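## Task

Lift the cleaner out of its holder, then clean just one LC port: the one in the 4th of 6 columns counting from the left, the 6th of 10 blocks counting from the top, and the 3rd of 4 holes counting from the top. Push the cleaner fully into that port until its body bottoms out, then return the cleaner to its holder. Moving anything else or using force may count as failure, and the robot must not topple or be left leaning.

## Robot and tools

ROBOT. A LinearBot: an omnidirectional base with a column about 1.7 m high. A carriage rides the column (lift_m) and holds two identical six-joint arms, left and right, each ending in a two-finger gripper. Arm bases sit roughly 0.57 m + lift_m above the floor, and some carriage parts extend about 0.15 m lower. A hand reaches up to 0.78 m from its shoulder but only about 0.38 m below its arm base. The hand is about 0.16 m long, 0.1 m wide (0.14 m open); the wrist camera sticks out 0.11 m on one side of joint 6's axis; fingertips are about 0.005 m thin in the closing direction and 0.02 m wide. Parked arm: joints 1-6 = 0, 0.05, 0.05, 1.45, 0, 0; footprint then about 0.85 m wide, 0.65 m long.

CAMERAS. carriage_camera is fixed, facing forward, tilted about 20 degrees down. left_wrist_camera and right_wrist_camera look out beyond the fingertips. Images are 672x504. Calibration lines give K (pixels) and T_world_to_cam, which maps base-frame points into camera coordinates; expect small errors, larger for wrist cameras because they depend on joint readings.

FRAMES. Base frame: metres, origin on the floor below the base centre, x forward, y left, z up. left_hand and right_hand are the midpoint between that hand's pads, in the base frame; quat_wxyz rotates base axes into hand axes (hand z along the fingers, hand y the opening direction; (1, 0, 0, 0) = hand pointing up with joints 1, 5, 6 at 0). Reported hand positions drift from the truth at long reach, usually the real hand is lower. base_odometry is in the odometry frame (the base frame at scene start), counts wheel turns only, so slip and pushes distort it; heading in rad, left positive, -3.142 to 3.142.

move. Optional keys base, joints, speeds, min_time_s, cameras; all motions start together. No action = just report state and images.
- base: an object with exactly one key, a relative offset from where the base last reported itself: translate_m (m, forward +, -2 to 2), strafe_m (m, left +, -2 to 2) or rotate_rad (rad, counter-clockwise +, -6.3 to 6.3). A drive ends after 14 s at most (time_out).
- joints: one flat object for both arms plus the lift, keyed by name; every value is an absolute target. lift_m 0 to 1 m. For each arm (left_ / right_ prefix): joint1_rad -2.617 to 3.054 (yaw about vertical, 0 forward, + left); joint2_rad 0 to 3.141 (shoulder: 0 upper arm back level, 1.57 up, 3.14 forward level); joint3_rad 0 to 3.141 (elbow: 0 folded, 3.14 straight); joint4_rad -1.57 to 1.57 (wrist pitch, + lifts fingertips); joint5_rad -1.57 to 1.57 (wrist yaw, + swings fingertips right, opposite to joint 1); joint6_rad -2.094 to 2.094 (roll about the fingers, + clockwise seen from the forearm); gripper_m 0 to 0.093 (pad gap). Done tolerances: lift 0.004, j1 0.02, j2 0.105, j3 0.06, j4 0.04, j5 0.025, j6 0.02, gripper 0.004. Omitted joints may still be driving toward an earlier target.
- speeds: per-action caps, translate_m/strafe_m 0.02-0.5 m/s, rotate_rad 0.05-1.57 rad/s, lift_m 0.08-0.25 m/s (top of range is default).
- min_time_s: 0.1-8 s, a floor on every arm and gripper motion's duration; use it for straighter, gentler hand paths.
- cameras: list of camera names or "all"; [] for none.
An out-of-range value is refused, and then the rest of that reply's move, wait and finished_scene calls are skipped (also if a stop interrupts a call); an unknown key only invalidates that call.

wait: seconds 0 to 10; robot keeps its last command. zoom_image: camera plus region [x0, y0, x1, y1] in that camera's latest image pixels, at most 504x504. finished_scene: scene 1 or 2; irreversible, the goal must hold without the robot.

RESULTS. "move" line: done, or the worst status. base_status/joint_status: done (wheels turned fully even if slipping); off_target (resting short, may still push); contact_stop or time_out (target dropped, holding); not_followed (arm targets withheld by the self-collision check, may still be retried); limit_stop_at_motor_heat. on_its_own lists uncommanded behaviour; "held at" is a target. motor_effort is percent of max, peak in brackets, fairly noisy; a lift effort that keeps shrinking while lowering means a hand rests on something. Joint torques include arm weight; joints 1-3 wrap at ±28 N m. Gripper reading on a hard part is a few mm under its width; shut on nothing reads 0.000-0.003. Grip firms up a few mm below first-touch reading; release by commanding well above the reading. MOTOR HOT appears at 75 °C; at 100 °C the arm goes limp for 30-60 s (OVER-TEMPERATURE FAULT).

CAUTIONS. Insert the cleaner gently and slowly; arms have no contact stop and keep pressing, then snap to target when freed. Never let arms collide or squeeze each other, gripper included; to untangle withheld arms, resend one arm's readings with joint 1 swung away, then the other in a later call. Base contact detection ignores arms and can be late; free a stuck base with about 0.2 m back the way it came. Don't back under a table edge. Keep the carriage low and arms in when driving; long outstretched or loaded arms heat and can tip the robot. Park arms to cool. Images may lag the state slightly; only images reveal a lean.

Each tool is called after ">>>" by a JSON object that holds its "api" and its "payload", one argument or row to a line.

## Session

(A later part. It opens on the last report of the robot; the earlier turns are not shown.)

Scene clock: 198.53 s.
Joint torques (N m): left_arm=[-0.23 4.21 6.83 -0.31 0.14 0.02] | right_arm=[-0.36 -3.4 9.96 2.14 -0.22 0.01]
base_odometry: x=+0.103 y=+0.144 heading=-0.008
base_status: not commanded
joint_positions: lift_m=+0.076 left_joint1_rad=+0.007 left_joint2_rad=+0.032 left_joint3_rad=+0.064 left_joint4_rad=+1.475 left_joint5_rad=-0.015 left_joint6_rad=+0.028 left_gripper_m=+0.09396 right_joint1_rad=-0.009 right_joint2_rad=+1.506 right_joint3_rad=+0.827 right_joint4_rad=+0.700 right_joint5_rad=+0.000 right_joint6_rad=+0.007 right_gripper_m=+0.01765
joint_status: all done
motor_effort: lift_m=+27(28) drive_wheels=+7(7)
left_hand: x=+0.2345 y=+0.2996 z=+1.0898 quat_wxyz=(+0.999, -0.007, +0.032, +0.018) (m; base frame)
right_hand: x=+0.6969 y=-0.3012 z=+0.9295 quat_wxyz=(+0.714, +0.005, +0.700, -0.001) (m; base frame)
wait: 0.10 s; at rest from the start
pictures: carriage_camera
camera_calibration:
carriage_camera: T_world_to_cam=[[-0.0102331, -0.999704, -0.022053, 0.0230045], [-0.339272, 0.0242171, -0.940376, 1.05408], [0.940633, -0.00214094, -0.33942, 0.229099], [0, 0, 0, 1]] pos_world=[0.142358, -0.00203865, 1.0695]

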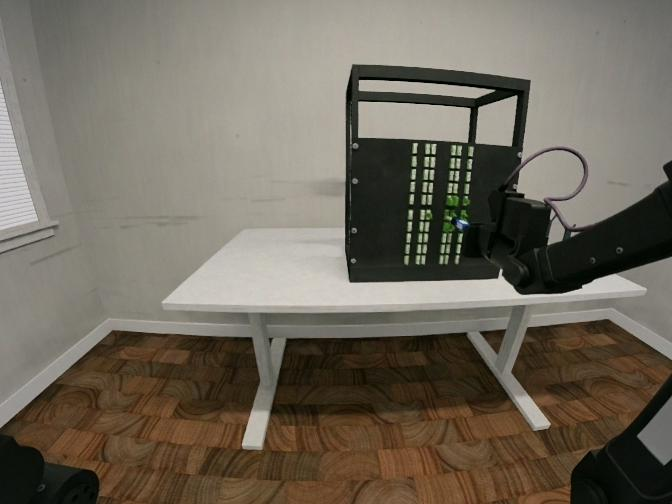

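>>> {"api": "move", "payload": {
  "base": {"translate_m": -0.006},
  "joints": {"lift_m": 0.0782},
  "speeds": {"translate_m": 0.03},
  "cameras": []
}}

>>> {"api": "move", "payload": {
  "joints": {"right_gripper_m": 0.0185},
  "min_time_s": 1.5,
  "cameras": []
}}

>>> {"api": "wait", "payload": {
  "seconds": 0.4,
  "cameras": ["right_wrist_camera"]
}}

>>> {"api": "zoom_image", "payload": {
  "camera": "right_wrist_camera",
  "region": [330, 70, 380, 120]
}}

Scene clock: 199.73 s.
Joint torques (N m): left_arm=[-0.32 4.3 6.76 -0.29 0.11 -0.01] | right_arm=[-0.38 -5.04 9.66 2.01 -0.22 0]
move: done
base_odometry: x=+0.097 y=+0.144 heading=-0.008
base_status: done
joint_positions: lift_m=+0.078 left_joint1_rad=+0.007 left_joint2_rad=+0.032 left_joint3_rad=+0.064 left_joint4_rad=+1.475 left_joint5_rad=-0.015 left_joint6_rad=+0.028 left_gripper_m=+0.09396 right_joint1_rad=-0.009 right_joint2_rad=+1.523 right_joint3_rad=+0.830 right_joint4_rad=+0.711 right_joint5_rad=+0.001 right_joint6_rad=+0.007 right_gripper_m=+0.01765
joint_status: all done
motor_effort: lift_m=+27(32) drive_wheels=+3(9)
left_hand: x=+0.2346 y=+0.2996 z=+1.0915 quat_wxyz=(+0.999, -0.007, +0.032, +0.018) (m; base frame)
right_hand: x=+0.6997 y=-0.3013 z=+0.9276 quat_wxyz=(+0.713, +0.006, +0.701, -0.001) (m; base frame)
pictures: none
No camera images: "cameras" was empty.

Scene clock: 201.53 s.
Joint torques (N m): left_arm=[-0.54 4.34 6.72 -0.32 0.14 -0.03] | right_arm=[-0.39 -5.14 9.66 2.03 -0.22 0]
move: done
base_odometry: x=+0.097 y=+0.144 heading=-0.008
base_status: not commanded
joint_positions: lift_m=+0.078 left_joint1_rad=+0.007 left_joint2_rad=+0.032 left_joint3_rad=+0.064 left_joint4_rad=+1.475 left_joint5_rad=-0.015 left_joint6_rad=+0.028 left_gripper_m=+0.09396 right_joint1_rad=-0.009 right_joint2_rad=+1.523 right_joint3_rad=+0.830 right_joint4_rad=+0.711 right_joint5_rad=+0.001 right_joint6_rad=+0.007 right_gripper_m=+0.01870
joint_status: all done
motor_effort: lift_m=+27(27) drive_wheels=+3(4)
left_hand: x=+0.2346 y=+0.2996 z=+1.0915 quat_wxyz=(+0.999, -0.007, +0.032, +0.018) (m; base frame)
right_hand: x=+0.6997 y=-0.3013 z=+0.9276 quat_wxyz=(+0.713, +0.006, +0.701, -0.001) (m; base frame)
pictures: none
No camera images: "cameras" was empty.

Scene clock: 201.93 s.
Joint torques (N m): left_arm=[-0.39 4.04 6.87 -0.27 0.11 -0.01] | right_arm=[-0.36 -5.15 9.72 2.03 -0.22 0.01]
base_odometry: x=+0.097 y=+0.144 heading=-0.008
base_status: not commanded
joint_positions: lift_m=+0.078 left_joint1_rad=+0.007 left_joint2_rad=+0.032 left_joint3_rad=+0.064 left_joint4_rad=+1.475 left_joint5_rad=-0.015 left_joint6_rad=+0.028 left_gripper_m=+0.09396 right_joint1_rad=-0.009 right_joint2_rad=+1.523 right_joint3_rad=+0.830 right_joint4_rad=+0.711 right_joint5_rad=+0.001 right_joint6_rad=+0.007 right_gripper_m=+0.01870
joint_status: all done
motor_effort: lift_m=+26(27) drive_wheels=+4(4)
left_hand: x=+0.2346 y=+0.2996 z=+1.0915 quat_wxyz=(+0.999, -0.007, +0.032, +0.018) (m; base frame)
right_hand: x=+0.6997 y=-0.3013 z=+0.9276 quat_wxyz=(+0.713, +0.006, +0.701, -0.001) (m; base frame)
wait: 0.40 s; at rest by 0.27 s
pictures: right_wrist_camera
camera_calibration:
right_wrist_camera: T_world_to_cam=[[0.0143249, -0.999528, -0.0271888, -0.281855], [-0.57971, 0.0138531, -0.814705, 1.1692], [0.814697, 0.0274322, -0.579238, 0.0980032], [0, 0, 0, 1]] pos_world=[0.60199, -0.300607, 1.00165]

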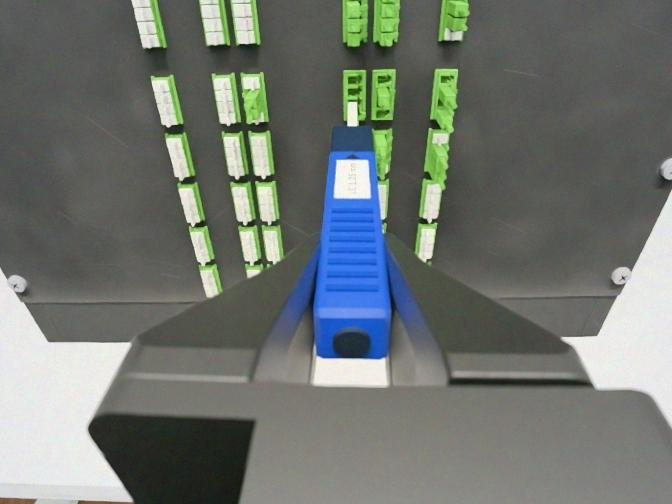

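Scaled by 10.080.

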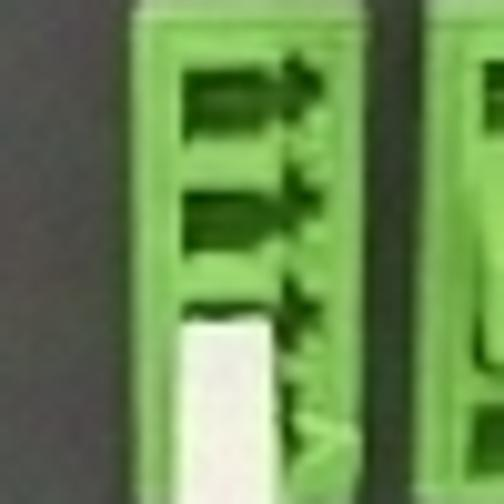

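>>> {"api": "move", "payload": {
  "joints": {"right_gripper_m": 0.010},
  "min_time_s": 1,
  "cameras": []
}}

>>> {"api": "wait", "payload": {
  "seconds": 0.4,
  "cameras": ["right_wrist_camera"]
}}

>>> {"api": "zoom_image", "payload": {
  "camera": "right_wrist_camera",
  "region": [330, 70, 380, 120]
}}

>>> {"api": "move", "payload": {
  "base": {"translate_m": 0.005},
  "speeds": {"translate_m": 0.02},
  "cameras": []
}}

>>> {"api": "wait", "payload": {
  "seconds": 0.4,
  "cameras": ["right_wrist_camera"]
}}

>>> {"api": "zoom_image", "payload": {
  "camera": "right_wrist_camera",
  "region": [330, 70, 380, 120]
}}

Scene clock: 203.47 s.
Joint torques (N m): left_arm=[-0.47 4.3 6.91 -0.32 0.07 0.02] | right_arm=[-0.39 -5.14 9.73 2.02 -0.22 0]
move: off_target
base_odometry: x=+0.097 y=+0.144 heading=-0.008
base_status: not commanded
joint_positions: lift_m=+0.078 left_joint1_rad=+0.007 left_joint2_rad=+0.032 left_joint3_rad=+0.064 left_joint4_rad=+1.475 left_joint5_rad=-0.015 left_joint6_rad=+0.028 left_gripper_m=+0.09396 right_joint1_rad=-0.009 right_joint2_rad=+1.523 right_joint3_rad=+0.830 right_joint4_rad=+0.711 right_joint5_rad=+0.001 right_joint6_rad=+0.007 right_gripper_m=+0.01766
joint_status: right_gripper_m off_target (ended at +0.01768, target +0.01000)
motor_effort: lift_m=+27(27) drive_wheels=+3(4)
left_hand: x=+0.2346 y=+0.2996 z=+1.0915 quat_wxyz=(+0.999, -0.007, +0.032, +0.018) (m; base frame)
right_hand: x=+0.6997 y=-0.3013 z=+0.9276 quat_wxyz=(+0.713, +0.006, +0.701, -0.001) (m; base frame)
pictures: none
No camera images: "cameras" was empty.

Scene clock: 203.87 s.
Joint torques (N m): left_arm=[-0.54 4.04 6.89 -0.28 0.13 -0.05] | right_arm=[-0.39 -5.15 9.7 2.03 -0.23 0.01]
base_odometry: x=+0.097 y=+0.144 heading=-0.008
base_status: not commanded
joint_positions: lift_m=+0.078 left_joint1_rad=+0.007 left_joint2_rad=+0.032 left_joint3_rad=+0.064 left_joint4_rad=+1.475 left_joint5_rad=-0.015 left_joint6_rad=+0.028 left_gripper_m=+0.09396 right_joint1_rad=-0.009 right_joint2_rad=+1.523 right_joint3_rad=+0.830 right_joint4_rad=+0.711 right_joint5_rad=+0.001 right_joint6_rad=+0.007 right_gripper_m=+0.01766
joint_status: right_gripper_m off_target (ended at +0.01768, target +0.01000)
motor_effort: lift_m=+27(27) drive_wheels=+4(4)
left_hand: x=+0.2346 y=+0.2996 z=+1.0915 quat_wxyz=(+0.999, -0.007, +0.032, +0.018) (m; base frame)
right_hand: x=+0.6997 y=-0.3013 z=+0.9276 quat_wxyz=(+0.713, +0.006, +0.701, -0.001) (m; base frame)
wait: 0.40 s; at rest by 0.27 s
pictures: right_wrist_camera
camera_calibration:
right_wrist_camera: T_world_to_cam=[[0.0143249, -0.999528, -0.0271888, -0.281855], [-0.57971, 0.0138531, -0.814705, 1.1692], [0.814697, 0.0274322, -0.579238, 0.0980032], [0, 0, 0, 1]] pos_world=[0.60199, -0.300607, 1.00165]

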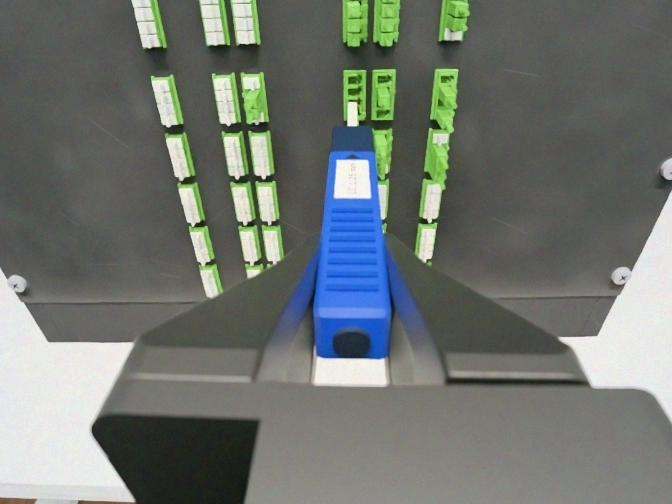

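Scaled by 10.080.

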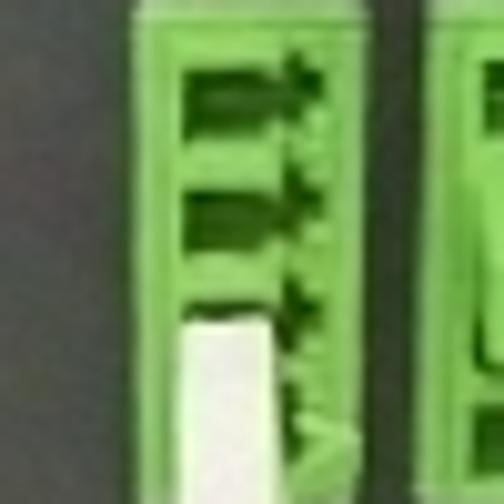

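Scene clock: 204.60 s.
Joint torques (N m): left_arm=[-0.58 4.25 6.87 -0.35 0.14 0.01] | right_arm=[-0.36 -4.07 9.8 2.09 -0.23 0]
move: done
base_odometry: x=+0.102 y=+0.145 heading=-0.008
base_status: done
joint_positions: lift_m=+0.078 left_joint1_rad=+0.007 left_joint2_rad=+0.032 left_joint3_rad=+0.064 left_joint4_rad=+1.475 left_joint5_rad=-0.015 left_joint6_rad=+0.028 left_gripper_m=+0.09396 right_joint1_rad=-0.009 right_joint2_rad=+1.512 right_joint3_rad=+0.829 right_joint4_rad=+0.704 right_joint5_rad=+0.001 right_joint6_rad=+0.007 right_gripper_m=+0.01766
joint_status: not commanded
motor_effort: lift_m=+27(27) drive_wheels=+6(14)
left_hand: x=+0.2346 y=+0.2996 z=+1.0915 quat_wxyz=(+0.999, -0.007, +0.032, +0.018) (m; base frame)
right_hand: x=+0.6980 y=-0.3013 z=+0.9305 quat_wxyz=(+0.715, +0.006, +0.700, -0.001) (m; base frame)
pictures: none
No camera images: "cameras" was empty.

Scene clock: 205.00 s.
Joint torques (N m): left_arm=[-0.54 4.34 6.83 -0.31 0.1 -0.02] | right_arm=[-0.4 -3.99 9.77 2.09 -0.22 0.01]
base_odometry: x=+0.102 y=+0.145 heading=-0.008
base_status: done
joint_positions: lift_m=+0.078 left_joint1_rad=+0.007 left_joint2_rad=+0.032 left_joint3_rad=+0.064 left_joint4_rad=+1.475 left_joint5_rad=-0.015 left_joint6_rad=+0.028 left_gripper_m=+0.09396 right_joint1_rad=-0.009 right_joint2_rad=+1.512 right_joint3_rad=+0.829 right_joint4_rad=+0.704 right_joint5_rad=+0.001 right_joint6_rad=+0.007 right_gripper_m=+0.01766
joint_status: not commanded
motor_effort: lift_m=+27(27) drive_wheels=+6(14)
left_hand: x=+0.2346 y=+0.2996 z=+1.0915 quat_wxyz=(+0.999, -0.007, +0.032, +0.018) (m; base frame)
right_hand: x=+0.6980 y=-0.3013 z=+0.9305 quat_wxyz=(+0.715, +0.006, +0.700, -0.001) (m; base frame)
wait: 0.40 s; at rest by 0.27 s
pictures: right_wrist_camera
camera_calibration:
right_wrist_camera: T_world_to_cam=[[0.0144761, -0.999529, -0.0270575, -0.281978], [-0.576947, 0.0137515, -0.816666, 1.17044], [0.816653, 0.0274329, -0.576476, 0.0971914], [0, 0, 0, 1]] pos_world=[0.599992, -0.300607, 1.00426]

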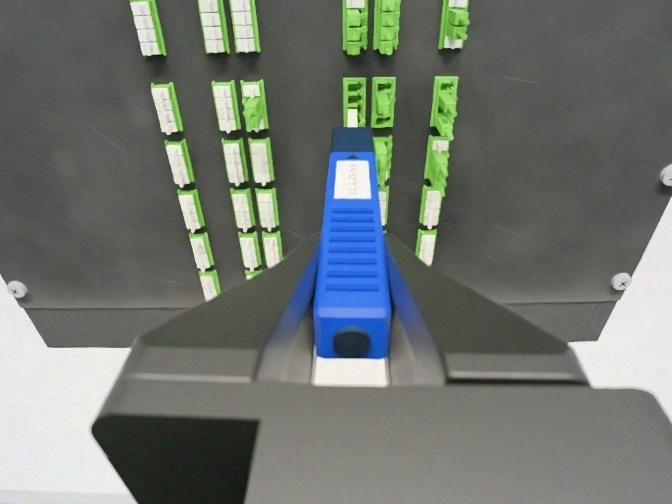

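Scaled by 10.080.

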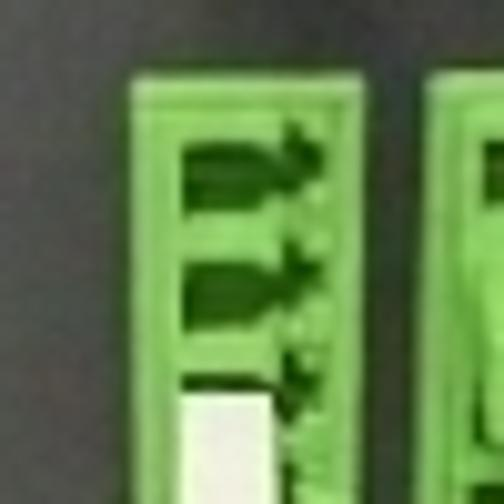

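>>> {"api": "move", "payload": {
  "joints": {"lift_m": 0.0762},
  "speeds": {"lift_m": 0.08},
  "cameras": []
}}

>>> {"api": "move", "payload": {
  "base": {"translate_m": 0.004},
  "joints": {"lift_m": 0.0745},
  "speeds": {"translate_m": 0.02, "lift_m": 0.08},
  "cameras": []
}}

>>> {"api": "wait", "payload": {
  "seconds": 0.4,
  "cameras": ["right_wrist_camera"]
}}

>>> {"api": "zoom_image", "payload": {
  "camera": "right_wrist_camera",
  "region": [330, 70, 380, 120]
}}

Scene clock: 205.83 s.
Joint torques (N m): left_arm=[-0.51 4.25 7.02 -0.3 0.13 -0.05] | right_arm=[-0.4 -3.97 9.78 2.08 -0.23 0.01]
move: done
base_odometry: x=+0.102 y=+0.145 heading=-0.008
base_status: not commanded
joint_positions: lift_m=+0.076 left_joint1_rad=+0.007 left_joint2_rad=+0.032 left_joint3_rad=+0.064 left_joint4_rad=+1.475 left_joint5_rad=-0.015 left_joint6_rad=+0.028 left_gripper_m=+0.09396 right_joint1_rad=-0.009 right_joint2_rad=+1.512 right_joint3_rad=+0.828 right_joint4_rad=+0.706 right_joint5_rad=+0.001 right_joint6_rad=+0.007 right_gripper_m=+0.01766
joint_status: all done
motor_effort: lift_m=+27(28) drive_wheels=+6(6)
left_hand: x=+0.2346 y=+0.2996 z=+1.0895 quat_wxyz=(+0.999, -0.007, +0.032, +0.018) (m; base frame)
right_hand: x=+0.6978 y=-0.3013 z=+0.9286 quat_wxyz=(+0.715, +0.006, +0.699, -0.001) (m; base frame)
pictures: none
No camera images: "cameras" was empty.

Scene clock: 206.40 s.
Joint torques (N m): left_arm=[-0.34 4.29 6.97 -0.32 0.17 -0.05] | right_arm=[-0.36 -2.32 10.22 2.1 -0.22 0.01]
move: done
base_odometry: x=+0.105 y=+0.145 heading=-0.008
base_status: done
joint_positions: lift_m=+0.075 left_joint1_rad=+0.007 left_joint2_rad=+0.032 left_joint3_rad=+0.064 left_joint4_rad=+1.475 left_joint5_rad=-0.015 left_joint6_rad=+0.028 left_gripper_m=+0.09396 right_joint1_rad=-0.009 right_joint2_rad=+1.497 right_joint3_rad=+0.824 right_joint4_rad=+0.704 right_joint5_rad=+0.001 right_joint6_rad=+0.007 right_gripper_m=+0.01766
joint_status: all done
motor_effort: lift_m=+26(27) drive_wheels=+7(14)
left_hand: x=+0.2345 y=+0.2996 z=+1.0879 quat_wxyz=(+0.999, -0.007, +0.032, +0.018) (m; base frame)
right_hand: x=+0.6951 y=-0.3013 z=+0.9313 quat_wxyz=(+0.718, +0.006, +0.696, -0.001) (m; base frame)
pictures: none
No camera images: "cameras" was empty.

Scene clock: 206.80 s.
Joint torques (N m): left_arm=[-0.38 4.26 6.82 -0.32 0.12 -0.01] | right_arm=[-0.39 -2.43 10.24 2.09 -0.22 0]
base_odometry: x=+0.105 y=+0.145 heading=-0.008
base_status: done
joint_positions: lift_m=+0.075 left_joint1_rad=+0.007 left_joint2_rad=+0.032 left_joint3_rad=+0.064 left_joint4_rad=+1.475 left_joint5_rad=-0.015 left_joint6_rad=+0.028 left_gripper_m=+0.09396 right_joint1_rad=-0.009 right_joint2_rad=+1.497 right_joint3_rad=+0.824 right_joint4_rad=+0.704 right_joint5_rad=+0.001 right_joint6_rad=+0.007 right_gripper_m=+0.01766
joint_status: all done
motor_effort: lift_m=+26(27) drive_wheels=+7(14)
left_hand: x=+0.2345 y=+0.2996 z=+1.0879 quat_wxyz=(+0.999, -0.007, +0.032, +0.018) (m; base frame)
right_hand: x=+0.6951 y=-0.3013 z=+0.9313 quat_wxyz=(+0.718, +0.006, +0.696, -0.001) (m; base frame)
wait: 0.40 s; at rest by 0.27 s
pictures: right_wrist_camera
camera_calibration:
right_wrist_camera: T_world_to_cam=[[0.0146625, -0.999532, -0.0268569, -0.282243], [-0.568803, 0.0137523, -0.822359, 1.16901], [0.822343, 0.0273341, -0.568335, 0.0885025], [0, 0, 0, 1]] pos_world=[0.596297, -0.300607, 1.00407]

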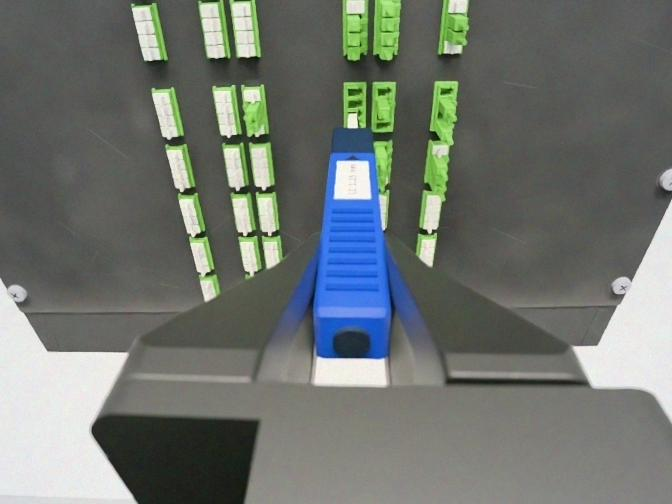

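Scaled by 10.080.

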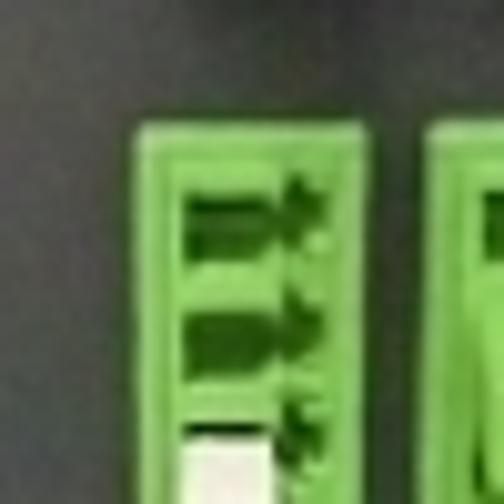

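>>> {"api": "move", "payload": {
  "base": {"translate_m": -0.009},
  "joints": {"lift_m": 0.0785},
  "speeds": {"translate_m": 0.03},
  "cameras": []
}}

>>> {"api": "move", "payload": {
  "joints": {"left_joint1_rad": -0.2, "left_joint2_rad": 1.2, "left_joint3_rad": 0.9, "left_joint4_rad": 0.9, "left_joint5_rad": 0.2, "left_joint6_rad": 0, "left_gripper_m": 0.0},
  "min_time_s": 4,
  "cameras": ["left_wrist_camera", "carriage_camera"]
}}

Scene clock: 208.50 s.
Joint torques (N m): left_arm=[-0.36 4.25 6.82 -0.29 0.14 -0.01] | right_arm=[-0.4 -5.07 9.72 2.03 -0.23 0]
move: done
base_odometry: x=+0.096 y=+0.145 heading=-0.008
base_status: done
joint_positions: lift_m=+0.079 left_joint1_rad=+0.007 left_joint2_rad=+0.032 left_joint3_rad=+0.064 left_joint4_rad=+1.475 left_joint5_rad=-0.015 left_joint6_rad=+0.028 left_gripper_m=+0.09396 right_joint1_rad=-0.009 right_joint2_rad=+1.522 right_joint3_rad=+0.829 right_joint4_rad=+0.710 right_joint5_rad=+0.001 right_joint6_rad=+0.007 right_gripper_m=+0.01766
joint_status: all done
motor_effort: lift_m=+26(31) drive_wheels=+2(6)
left_hand: x=+0.2346 y=+0.2996 z=+1.0919 quat_wxyz=(+0.999, -0.007, +0.032, +0.018) (m; base frame)
right_hand: x=+0.6996 y=-0.3013 z=+0.9280 quat_wxyz=(+0.713, +0.006, +0.701, -0.001) (m; base frame)
pictures: none
No camera images: "cameras" was empty.

Scene clock: 212.80 s.
Joint torques (N m): left_arm=[-1.05 -2.86 12.37 1.6 0.14 -0.18] | right_arm=[-0.39 -5.09 9.7 2.03 -0.22 0]
move: done
base_odometry: x=+0.096 y=+0.145 heading=-0.008
base_status: not commanded
joint_positions: lift_m=+0.079 left_joint1_rad=-0.195 left_joint2_rad=+1.193 left_joint3_rad=+0.865 left_joint4_rad=+0.910 left_joint5_rad=+0.189 left_joint6_rad=+0.007 left_gripper_m=+0.00044 right_joint1_rad=-0.009 right_joint2_rad=+1.522 right_joint3_rad=+0.829 right_joint4_rad=+0.710 right_joint5_rad=+0.001 right_joint6_rad=+0.007 right_gripper_m=+0.01765
joint_status: all done
motor_effort: lift_m=+26(27) drive_wheels=+2(3)
left_hand: x=+0.5832 y=+0.1923 z=+1.1268 quat_wxyz=(+0.868, +0.130, +0.462, -0.127) (m; base frame)
right_hand: x=+0.6996 y=-0.3013 z=+0.9280 quat_wxyz=(+0.713, +0.006, +0.701, -0.001) (m; base frame)
pictures: carriage_camera, left_wrist_camera
camera_calibration:
carriage_camera: T_world_to_cam=[[-0.0102331, -0.999704, -0.022053, 0.0230508], [-0.339272, 0.0242171, -0.940376, 1.05606], [0.940633, -0.00214094, -0.33942, 0.229812], [0, 0, 0, 1]] pos_world=[0.142358, -0.00203865, 1.0716]
left_wrist_camera: T_world_to_cam=[[-0.34435, -0.931403, -0.11795, 0.508574], [0.0180104, 0.119057, -0.992724, 1.09744], [0.938669, -0.343969, -0.0242224, -0.332616], [0, 0, 0, 1]] pos_world=[0.467579, 0.22862, 1.14139]

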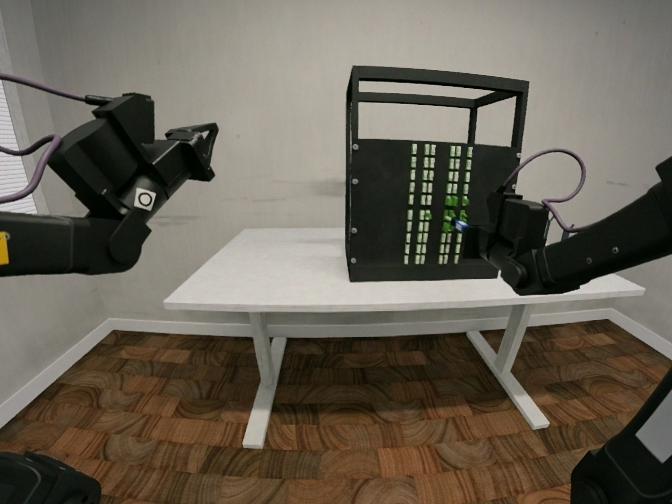

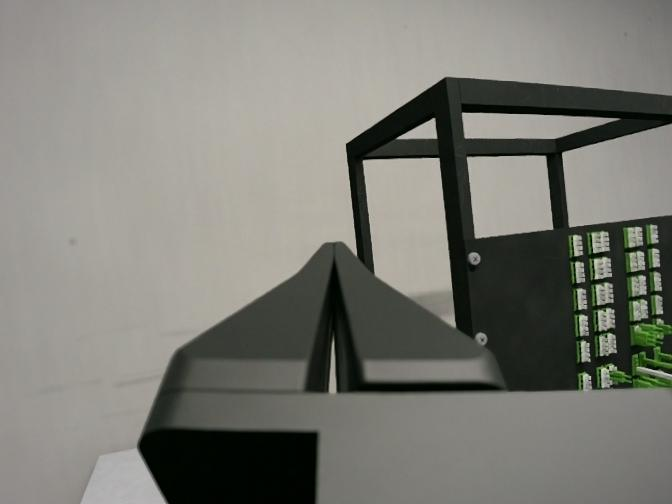

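>>> {"api": "move", "payload": {
  "joints": {"left_joint1_rad":-0.35,"left_joint5_rad":0.45,"left_joint4_rad":0.75,"left_joint2_rad":1.3,"left_joint3_rad":0.8},
  "min_time_s": 2,
  "cameras": ["left_wrist_camera","right_wrist_camera","carriage_camera"]
}}

Scene clock: 216.00 s.
Joint torques (N m): left_arm=[-1.05 -3.73 7.79 2.06 0.19 -0.1] | right_arm=[-0.38 -5.08 9.7 2.03 -0.22 0.01]
move: done
base_odometry: x=+0.096 y=+0.145 heading=-0.008
base_status: not commanded
joint_positions: lift_m=+0.079 left_joint1_rad=-0.344 left_joint2_rad=+1.292 left_joint3_rad=+0.811 left_joint4_rad=+0.759 left_joint5_rad=+0.439 left_joint6_rad=+0.007 left_gripper_m=+0.00044 right_joint1_rad=-0.009 right_joint2_rad=+1.522 right_joint3_rad=+0.829 right_joint4_rad=+0.710 right_joint5_rad=+0.001 right_joint6_rad=+0.007 right_gripper_m=+0.01765
joint_status: all done
motor_effort: lift_m=+26(26) drive_wheels=+2(2)
left_hand: x=+0.5840 y=+0.0888 z=+1.0269 quat_wxyz=(+0.746, +0.274, +0.549, -0.260) (m; base frame)
right_hand: x=+0.6996 y=-0.3013 z=+0.9280 quat_wxyz=(+0.713, +0.006, +0.701, -0.001) (m; base frame)
pictures: carriage_camera, left_wrist_camera, right_wrist_camera
camera_calibration:
carriage_camera: T_world_to_cam=[[-0.0102331, -0.999704, -0.022053, 0.0230508], [-0.339272, 0.0242171, -0.940376, 1.05606], [0.940633, -0.00214094, -0.33942, 0.229812], [0, 0, 0, 1]] pos_world=[0.142358, -0.00203865, 1.0716]
left_wrist_camera: T_world_to_cam=[[-0.692791, -0.709365, -0.129774, 0.596538], [-0.156995, 0.324003, -0.932939, 1.03316], [0.703842, -0.625958, -0.335833, 0.110805], [0, 0, 0, 1]] pos_world=[0.497488, 0.157777, 1.0785]
right_wrist_camera: T_world_to_cam=[[0.0143249, -0.999528, -0.0271888, -0.281838], [-0.57971, 0.0138531, -0.814705, 1.16949], [0.814697, 0.0274322, -0.579238, 0.0984557], [0, 0, 0, 1]] pos_world=[0.60179, -0.300607, 1.00215]

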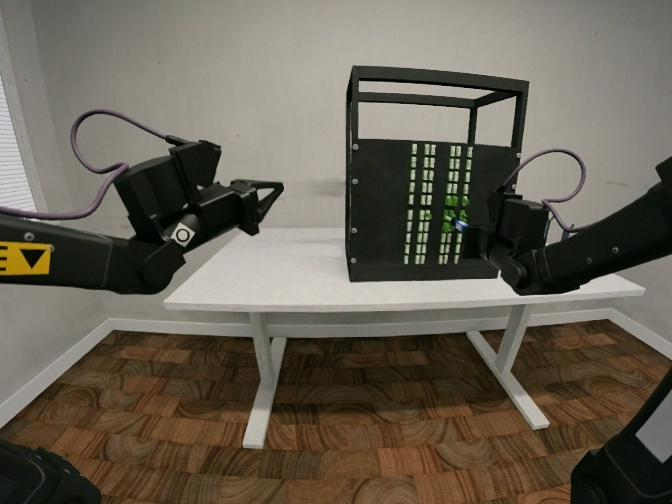

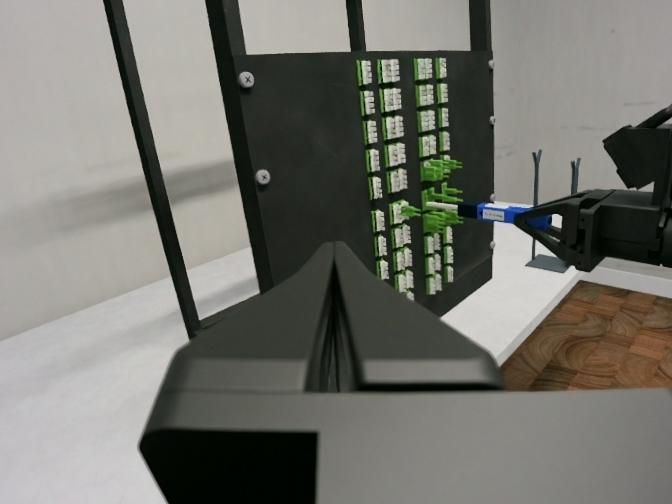

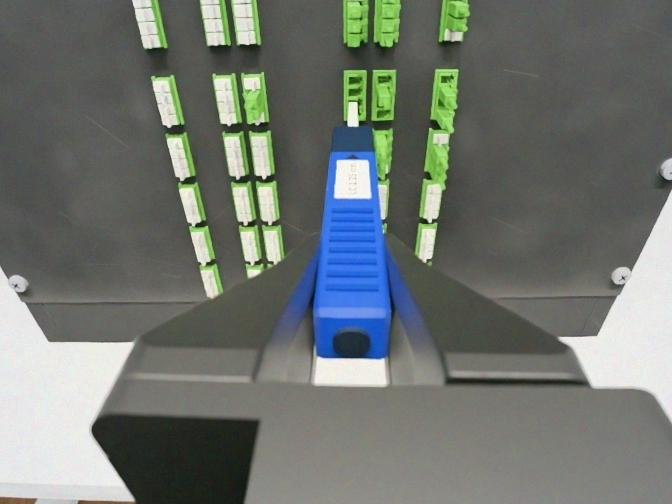

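>>> {"api": "zoom_image", "payload": {
  "camera": "left_wrist_camera",
  "region": [380, 140, 520, 245]
}}

>>> {"api": "zoom_image", "payload": {
  "camera": "right_wrist_camera",
  "region": [300, 40, 420, 220]
}}

Scaled by 3.600.

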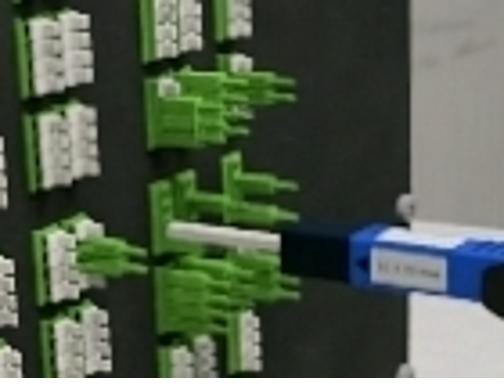

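Scaled by 2.800.

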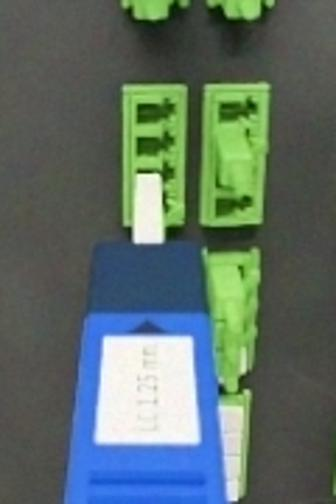

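>>> {"api": "zoom_image", "payload": {
  "camera": "left_wrist_camera",
  "region": [415, 180, 475, 225]
}}

>>> {"api": "zoom_image", "payload": {
  "camera": "right_wrist_camera",
  "region": [330, 65, 390, 130]
}}

>>> {"api": "move", "payload": {
  "joints": {"left_joint1_rad":-0.25,"left_joint5_rad":0.75,"left_joint4_rad":0.6,"left_joint2_rad":1.7,"left_joint3_rad":0.9},
  "min_time_s": 2,
  "cameras": ["left_wrist_camera"]
}}

Scaled by 8.400.

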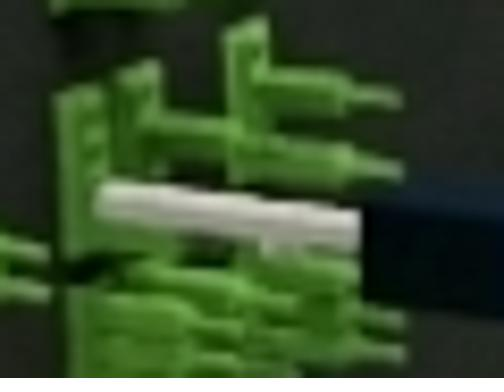

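Scaled by 7.754.

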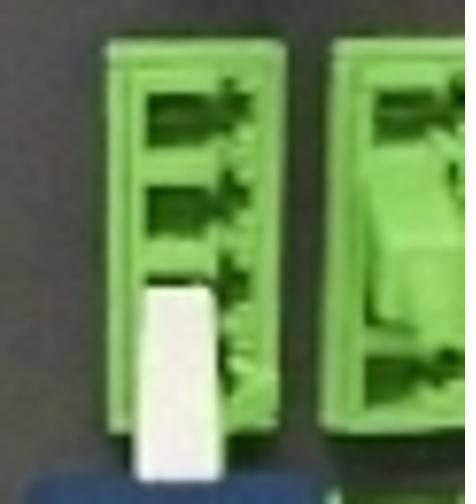

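Scene clock: 219.13 s.
Joint torques (N m): left_arm=[0.06 -6.71 11.62 2.18 0.29 -0.09] | right_arm=[-0.38 -5.08 9.7 2.02 -0.23 0.01]
move: done
base_odometry: x=+0.096 y=+0.145 heading=-0.008
base_status: not commanded
joint_positions: lift_m=+0.079 left_joint1_rad=-0.255 left_joint2_rad=+1.691 left_joint3_rad=+0.867 left_joint4_rad=+0.608 left_joint5_rad=+0.738 left_joint6_rad=+0.007 left_gripper_m=+0.00044 right_joint1_rad=-0.009 right_joint2_rad=+1.522 right_joint3_rad=+0.829 right_joint4_rad=+0.711 right_joint5_rad=+0.001 right_joint6_rad=+0.007 right_gripper_m=+0.01765
joint_status: all done
motor_effort: lift_m=+26(27) drive_wheels=+2(2)
left_hand: x=+0.6342 y=+0.0692 z=+0.8503 quat_wxyz=(+0.545, +0.319, +0.691, -0.352) (m; base frame)
right_hand: x=+0.6996 y=-0.3013 z=+0.9281 quat_wxyz=(+0.713, +0.006, +0.701, -0.001) (m; base frame)
pictures: left_wrist_camera
camera_calibration:
left_wrist_camera: T_world_to_cam=[[-0.829734, -0.541802, 0.134136, 0.445323], [-0.457073, 0.521623, -0.720412, 0.878602], [0.320352, -0.659061, -0.680451, 0.542364], [0, 0, 0, 1]] pos_world=[0.597338, 0.140429, 0.942274]

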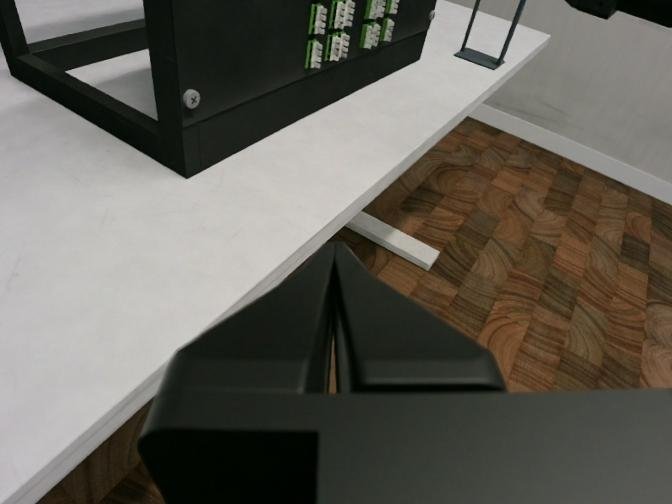

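>>> {"api": "move", "payload": {
  "joints": {"left_joint1_rad":-0.2,"left_joint5_rad":0.65,"left_joint4_rad":1.3,"left_joint2_rad":1.7,"left_joint3_rad":0.9},
  "min_time_s": 2,
  "cameras": ["left_wrist_camera"]
}}

Scene clock: 221.93 s.
Joint torques (N m): left_arm=[0.2 -6.34 11.14 2.06 -0.15 -0.11] | right_arm=[-0.4 -5.09 9.73 2.02 -0.23 0.01]
move: done
base_odometry: x=+0.096 y=+0.145 heading=-0.008
base_status: not commanded
joint_positions: lift_m=+0.079 left_joint1_rad=-0.205 left_joint2_rad=+1.691 left_joint3_rad=+0.867 left_joint4_rad=+1.277 left_joint5_rad=+0.661 left_joint6_rad=+0.006 left_gripper_m=+0.00044 right_joint1_rad=-0.009 right_joint2_rad=+1.522 right_joint3_rad=+0.829 right_joint4_rad=+0.711 right_joint5_rad=+0.001 right_joint6_rad=+0.007 right_gripper_m=+0.01765
joint_status: all done
motor_effort: lift_m=+26(27) drive_wheels=+2(2)
left_hand: x=+0.6394 y=+0.1017 z=+0.9852 quat_wxyz=(+0.781, +0.327, +0.470, -0.251) (m; base frame)
right_hand: x=+0.6996 y=-0.3013 z=+0.9281 quat_wxyz=(+0.713, +0.006, +0.701, -0.001) (m; base frame)
pictures: left_wrist_camera
camera_calibration:
left_wrist_camera: T_world_to_cam=[[-0.701423, -0.654619, -0.28192, 0.788464], [0.0439454, 0.355069, -0.933807, 0.867966], [0.711389, -0.667383, -0.220286, -0.0484864], [0, 0, 0, 1]] pos_world=[0.549397, 0.175597, 1.02212]

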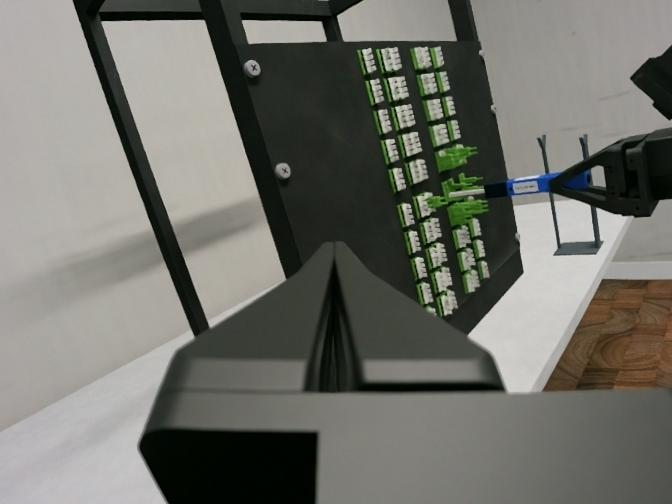

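>>> {"api": "move", "payload": {
  "joints": {"left_joint1_rad":-0.45,"left_joint5_rad":0.4,"left_joint4_rad":1.25,"left_joint2_rad":1.85,"left_joint3_rad":1.0},
  "min_time_s": 2.5,
  "cameras": ["left_wrist_camera"]
}}

>>> {"api": "zoom_image", "payload": {
  "camera": "left_wrist_camera",
  "region": [420, 120, 540, 210]
}}

Scene clock: 224.90 s.
Joint torques (N m): left_arm=[-1.01 -7.41 11.1 1.9 -0.11 -0.09] | right_arm=[-0.38 -5.08 9.68 2.03 -0.22 0]
move: done
base_odometry: x=+0.096 y=+0.145 heading=-0.008
base_status: not commanded
joint_positions: lift_m=+0.079 left_joint1_rad=-0.445 left_joint2_rad=+1.840 left_joint3_rad=+0.968 left_joint4_rad=+1.259 left_joint5_rad=+0.411 left_joint6_rad=+0.006 left_gripper_m=+0.00044 right_joint1_rad=-0.009 right_joint2_rad=+1.522 right_joint3_rad=+0.829 right_joint4_rad=+0.711 right_joint5_rad=+0.001 right_joint6_rad=+0.007 right_gripper_m=+0.01765
joint_status: all done
motor_effort: lift_m=+26(26) drive_wheels=+2(2)
left_hand: x=+0.6490 y=+0.0164 z=+0.9635 quat_wxyz=(+0.768, +0.287, +0.494, -0.288) (m; base frame)
right_hand: x=+0.6996 y=-0.3013 z=+0.9281 quat_wxyz=(+0.713, +0.006, +0.701, -0.001) (m; base frame)
pictures: left_wrist_camera
camera_calibration:
left_wrist_camera: T_world_to_cam=[[-0.729377, -0.664078, -0.164346, 0.638286], [-0.0420245, 0.283272, -0.958118, 0.957977], [0.68282, -0.691923, -0.23452, -0.0844277], [0, 0, 0, 1]] pos_world=[0.563458, 0.0940865, 1.00296]

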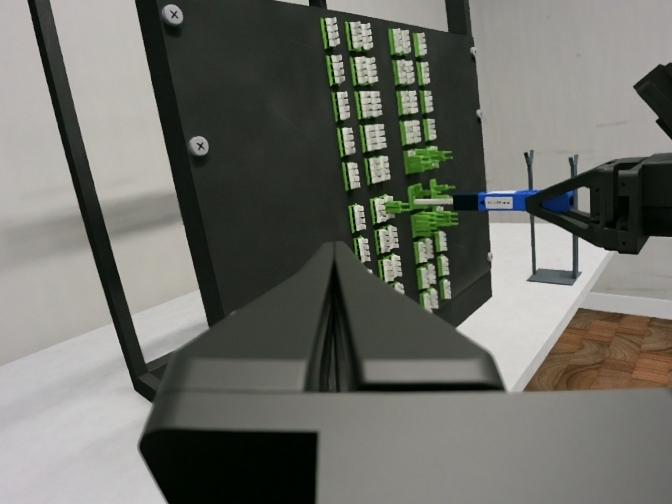

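Scaled by 4.200.

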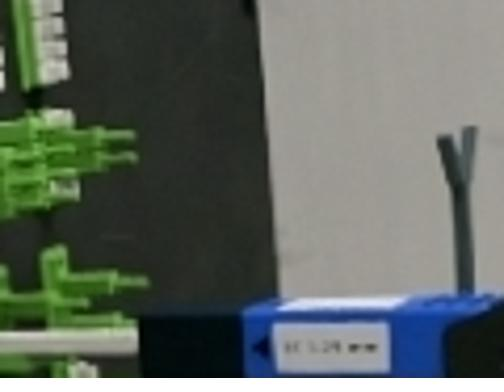

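>>> {"api": "zoom_image", "payload": {
  "camera": "left_wrist_camera",
  "region": [395, 170, 475, 240]
}}

>>> {"api": "zoom_image", "payload": {
  "camera": "left_wrist_camera",
  "region": [400, 175, 440, 215]
}}

Scaled by 6.300.

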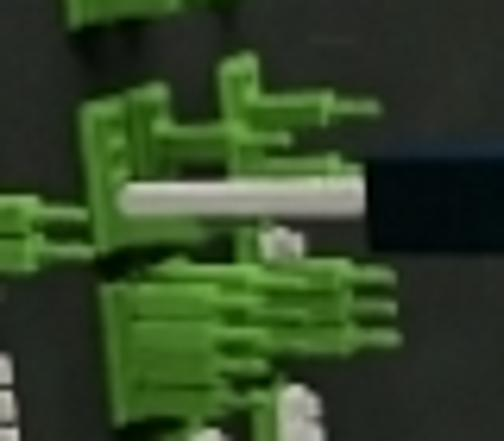

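Scaled by 12.600.

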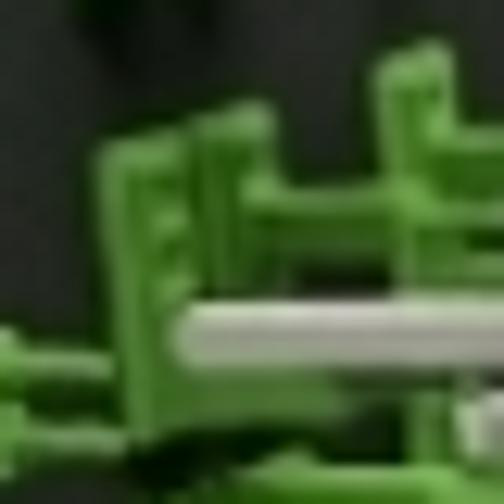

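>>> {"api": "move", "payload": {
  "base": {"translate_m":-0.006},
  "speeds": {"translate_m":0.03},
  "cameras": ["right_wrist_camera"]
}}

>>> {"api": "move", "payload": {
  "joints": {"right_joint5_rad":-0.035,"right_joint1_rad":-0.02},
  "min_time_s": 1,
  "cameras": ["right_wrist_camera","left_wrist_camera"]
}}

>>> {"api": "zoom_image", "payload": {
  "camera": "right_wrist_camera",
  "region": [330, 70, 380, 120]
}}

>>> {"api": "zoom_image", "payload": {
  "camera": "left_wrist_camera",
  "region": [395, 170, 475, 240]
}}

Scene clock: 227.10 s.
Joint torques (N m): left_arm=[-1.01 -7.62 11.02 1.96 -0.01 -0.06] | right_arm=[-0.38 -5.41 9.52 2.01 -0.22 0]
move: done
base_odometry: x=+0.090 y=+0.144 heading=-0.008
base_status: done
joint_positions: lift_m=+0.079 left_joint1_rad=-0.445 left_joint2_rad=+1.842 left_joint3_rad=+0.968 left_joint4_rad=+1.255 left_joint5_rad=+0.410 left_joint6_rad=+0.006 left_gripper_m=+0.00044 right_joint1_rad=-0.009 right_joint2_rad=+1.525 right_joint3_rad=+0.831 right_joint4_rad=+0.712 right_joint5_rad=+0.000 right_joint6_rad=+0.007 right_gripper_m=+0.01765
joint_status: not commanded
motor_effort: lift_m=+26(26) drive_wheels=+4(10)
left_hand: x=+0.6497 y=+0.0161 z=+0.9618 quat_wxyz=(+0.767, +0.287, +0.497, -0.288) (m; base frame)
right_hand: x=+0.7002 y=-0.3013 z=+0.9281 quat_wxyz=(+0.714, +0.005, +0.701, -0.001) (m; base frame)
pictures: right_wrist_camera
camera_calibration:
right_wrist_camera: T_world_to_cam=[[0.0147624, -0.999524, -0.0271048, -0.282196], [-0.57912, 0.0135512, -0.81513, 1.16973], [0.815109, 0.0277302, -0.578644, 0.0971549], [0, 0, 0, 1]] pos_world=[0.60239, -0.300607, 1.00205]

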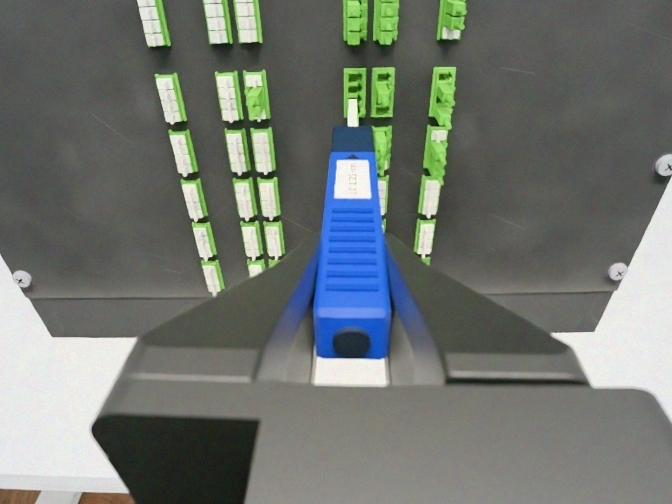

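Scene clock: 228.40 s.
Joint torques (N m): left_arm=[-0.98 -7.61 10.99 1.93 -0.01 -0.11] | right_arm=[-0.75 -5.39 9.57 2.02 -0.35 0.01]
move: done
base_odometry: x=+0.090 y=+0.144 heading=-0.008
base_status: not commanded
joint_positions: lift_m=+0.079 left_joint1_rad=-0.445 left_joint2_rad=+1.842 left_joint3_rad=+0.968 left_joint4_rad=+1.255 left_joint5_rad=+0.410 left_joint6_rad=+0.006 left_gripper_m=+0.00044 right_joint1_rad=-0.014 right_joint2_rad=+1.525 right_joint3_rad=+0.831 right_joint4_rad=+0.712 right_joint5_rad=-0.015 right_joint6_rad=+0.007 right_gripper_m=+0.01765
joint_status: all done
motor_effort: lift_m=+26(27) drive_wheels=+4(4)
left_hand: x=+0.6497 y=+0.0161 z=+0.9618 quat_wxyz=(+0.767, +0.287, +0.497, -0.288) (m; base frame)
right_hand: x=+0.7002 y=-0.3015 z=+0.9281 quat_wxyz=(+0.714, +0.002, +0.701, +0.002) (m; base frame)
pictures: left_wrist_camera, right_wrist_camera
camera_calibration:
left_wrist_camera: T_world_to_cam=[[-0.729549, -0.664541, -0.161689, 0.635918], [-0.0474938, 0.285067, -0.95733, 0.959232], [0.682277, -0.69074, -0.239532, -0.0804465], [0, 0, 0, 1]] pos_world=[0.564378, 0.0935801, 1.00185]
right_wrist_camera: T_world_to_cam=[[0.02384, -0.999355, -0.0268652, -0.288944], [-0.579234, 0.00809467, -0.815121, 1.16816], [0.814813, 0.0349937, -0.578667, 0.0995804], [0, 0, 0, 1]] pos_world=[0.602387, -0.301698, 1.00205]

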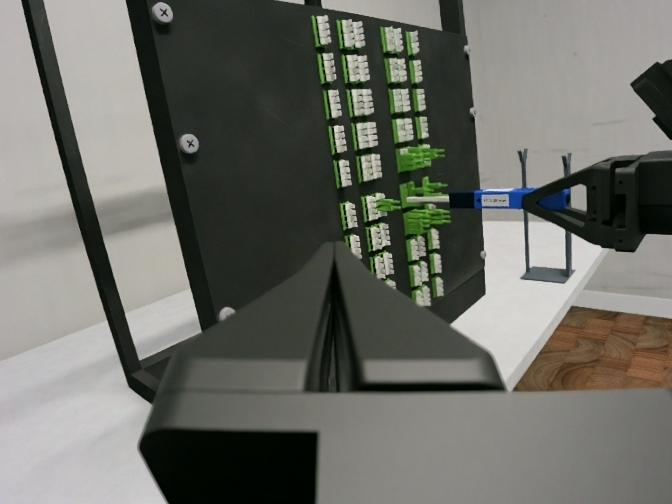

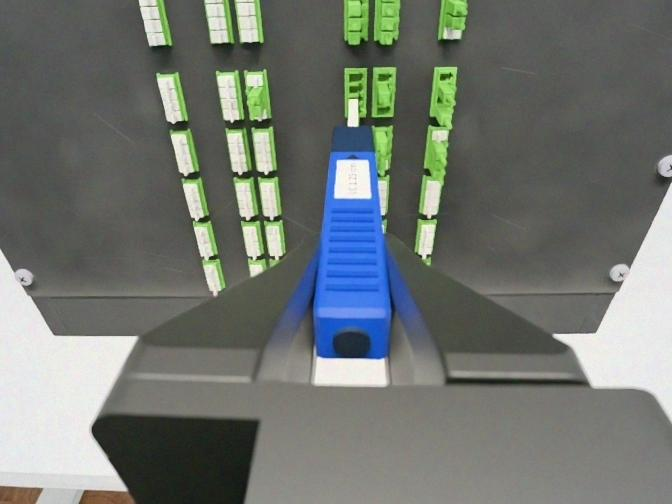

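Scaled by 10.080.

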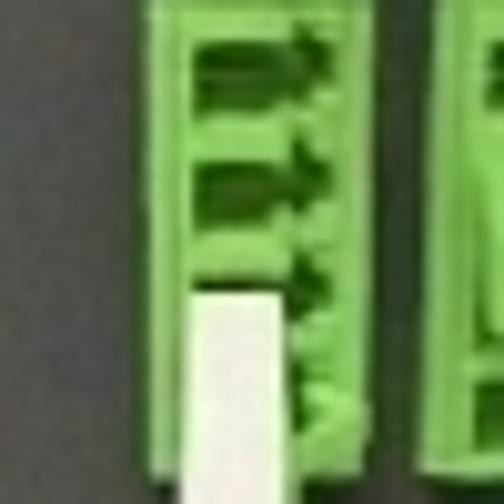

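Scaled by 6.300.

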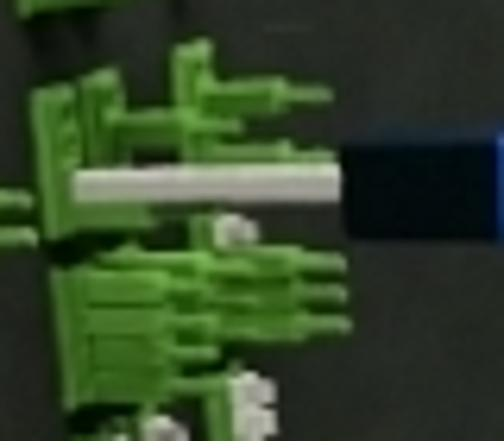

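>>> {"api": "move", "payload": {
  "base": {"translate_m":-0.018},
  "speeds": {"translate_m":0.04},
  "cameras": []
}}

>>> {"api": "move", "payload": {
  "joints": {"right_joint3_rad":0.9,"right_joint2_rad":1.5},
  "min_time_s": 0.8,
  "cameras": []
}}

>>> {"api": "move", "payload": {
  "joints": {"right_joint3_rad":0.855,"right_joint2_rad":1.545,"right_joint4_rad":0.69},
  "min_time_s": 1,
  "cameras": ["right_wrist_camera"]
}}

>>> {"api": "zoom_image", "payload": {
  "camera": "right_wrist_camera",
  "region": [330, 70, 380, 120]
}}

Scene clock: 229.63 s.
Joint torques (N m): left_arm=[-0.96 -7.68 10.97 1.95 -0.06 -0.07] | right_arm=[-0.77 -6 9.06 2.01 -0.26 0]
move: done
base_odometry: x=+0.072 y=+0.144 heading=-0.009
base_status: done
joint_positions: lift_m=+0.079 left_joint1_rad=-0.446 left_joint2_rad=+1.842 left_joint3_rad=+0.968 left_joint4_rad=+1.254 left_joint5_rad=+0.408 left_joint6_rad=+0.006 left_gripper_m=+0.00044 right_joint1_rad=-0.014 right_joint2_rad=+1.531 right_joint3_rad=+0.836 right_joint4_rad=+0.713 right_joint5_rad=-0.025 right_joint6_rad=+0.007 right_gripper_m=+0.01765
joint_status: not commanded
motor_effort: lift_m=+26(27) drive_wheels=+6(11)
left_hand: x=+0.6498 y=+0.0157 z=+0.9612 quat_wxyz=(+0.766, +0.287, +0.498, -0.288) (m; base frame)
right_hand: x=+0.7017 y=-0.2997 z=+0.9280 quat_wxyz=(+0.714, -0.002, +0.701, +0.006) (m; base frame)
pictures: none
No camera images: "cameras" was empty.

Scene clock: 230.73 s.
Joint torques (N m): left_arm=[-0.75 -7.73 10.82 2.02 -0.07 -0.09] | right_arm=[-0.75 -10.63 9.36 1.99 -0.23 0.01]
move: done
base_odometry: x=+0.072 y=+0.144 heading=-0.009
base_status: not commanded
joint_positions: lift_m=+0.079 left_joint1_rad=-0.446 left_joint2_rad=+1.842 left_joint3_rad=+0.968 left_joint4_rad=+1.254 left_joint5_rad=+0.408 left_joint6_rad=+0.006 left_gripper_m=+0.00044 right_joint1_rad=-0.014 right_joint2_rad=+1.531 right_joint3_rad=+0.876 right_joint4_rad=+0.713 right_joint5_rad=-0.025 right_joint6_rad=+0.007 right_gripper_m=+0.01765
joint_status: all done
motor_effort: lift_m=+26(26) drive_wheels=+6(6)
left_hand: x=+0.6498 y=+0.0157 z=+0.9612 quat_wxyz=(+0.766, +0.287, +0.498, -0.288) (m; base frame)
right_hand: x=+0.7055 y=-0.2997 z=+0.9468 quat_wxyz=(+0.727, -0.002, +0.686, +0.006) (m; base frame)
pictures: none
No camera images: "cameras" was empty.

Scene clock: 232.03 s.
Joint torques (N m): left_arm=[-0.7 -7.87 11.04 1.98 -0.05 -0.03] | right_arm=[-0.77 -6.09 6.69 1.85 -0.23 0]
move: done
base_odometry: x=+0.072 y=+0.144 heading=-0.009
base_status: not commanded
joint_positions: lift_m=+0.079 left_joint1_rad=-0.446 left_joint2_rad=+1.842 left_joint3_rad=+0.968 left_joint4_rad=+1.254 left_joint5_rad=+0.408 left_joint6_rad=+0.006 left_gripper_m=+0.00044 right_joint1_rad=-0.014 right_joint2_rad=+1.531 right_joint3_rad=+0.861 right_joint4_rad=+0.699 right_joint5_rad=-0.025 right_joint6_rad=+0.007 right_gripper_m=+0.01765
joint_status: all done
motor_effort: lift_m=+26(26) drive_wheels=+6(6)
left_hand: x=+0.6498 y=+0.0157 z=+0.9612 quat_wxyz=(+0.766, +0.287, +0.498, -0.288) (m; base frame)
right_hand: x=+0.7043 y=-0.2997 z=+0.9361 quat_wxyz=(+0.717, -0.002, +0.697, +0.006) (m; base frame)
pictures: right_wrist_camera
camera_calibration:
right_wrist_camera: T_world_to_cam=[[0.0348292, -0.99905, -0.0261935, -0.295266], [-0.570799, 0.00162821, -0.821088, 1.17475], [0.820351, 0.0435491, -0.5702, 0.0915941], [0, 0, 0, 1]] pos_world=[0.60569, -0.300887, 1.00906]

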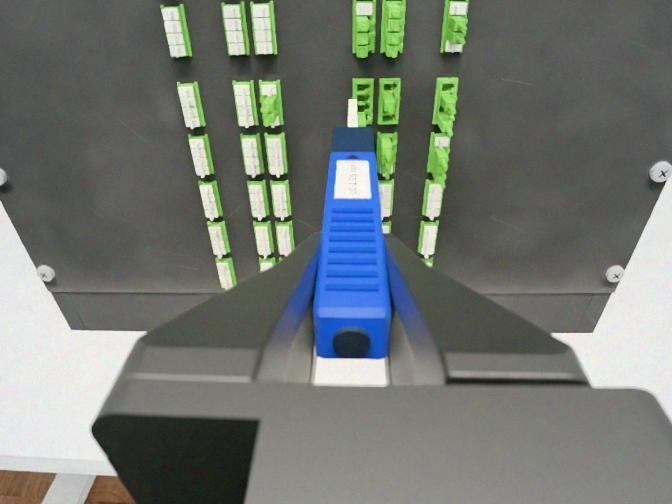

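Scaled by 10.080.

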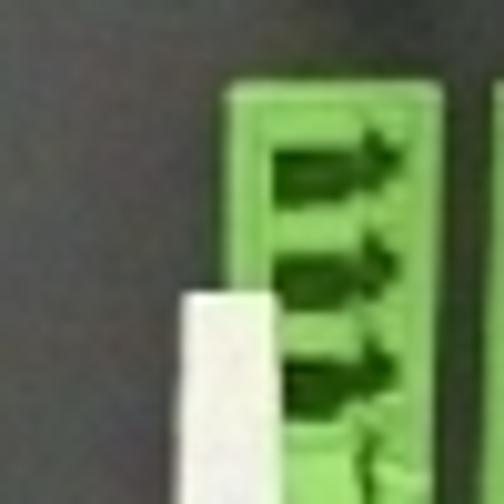

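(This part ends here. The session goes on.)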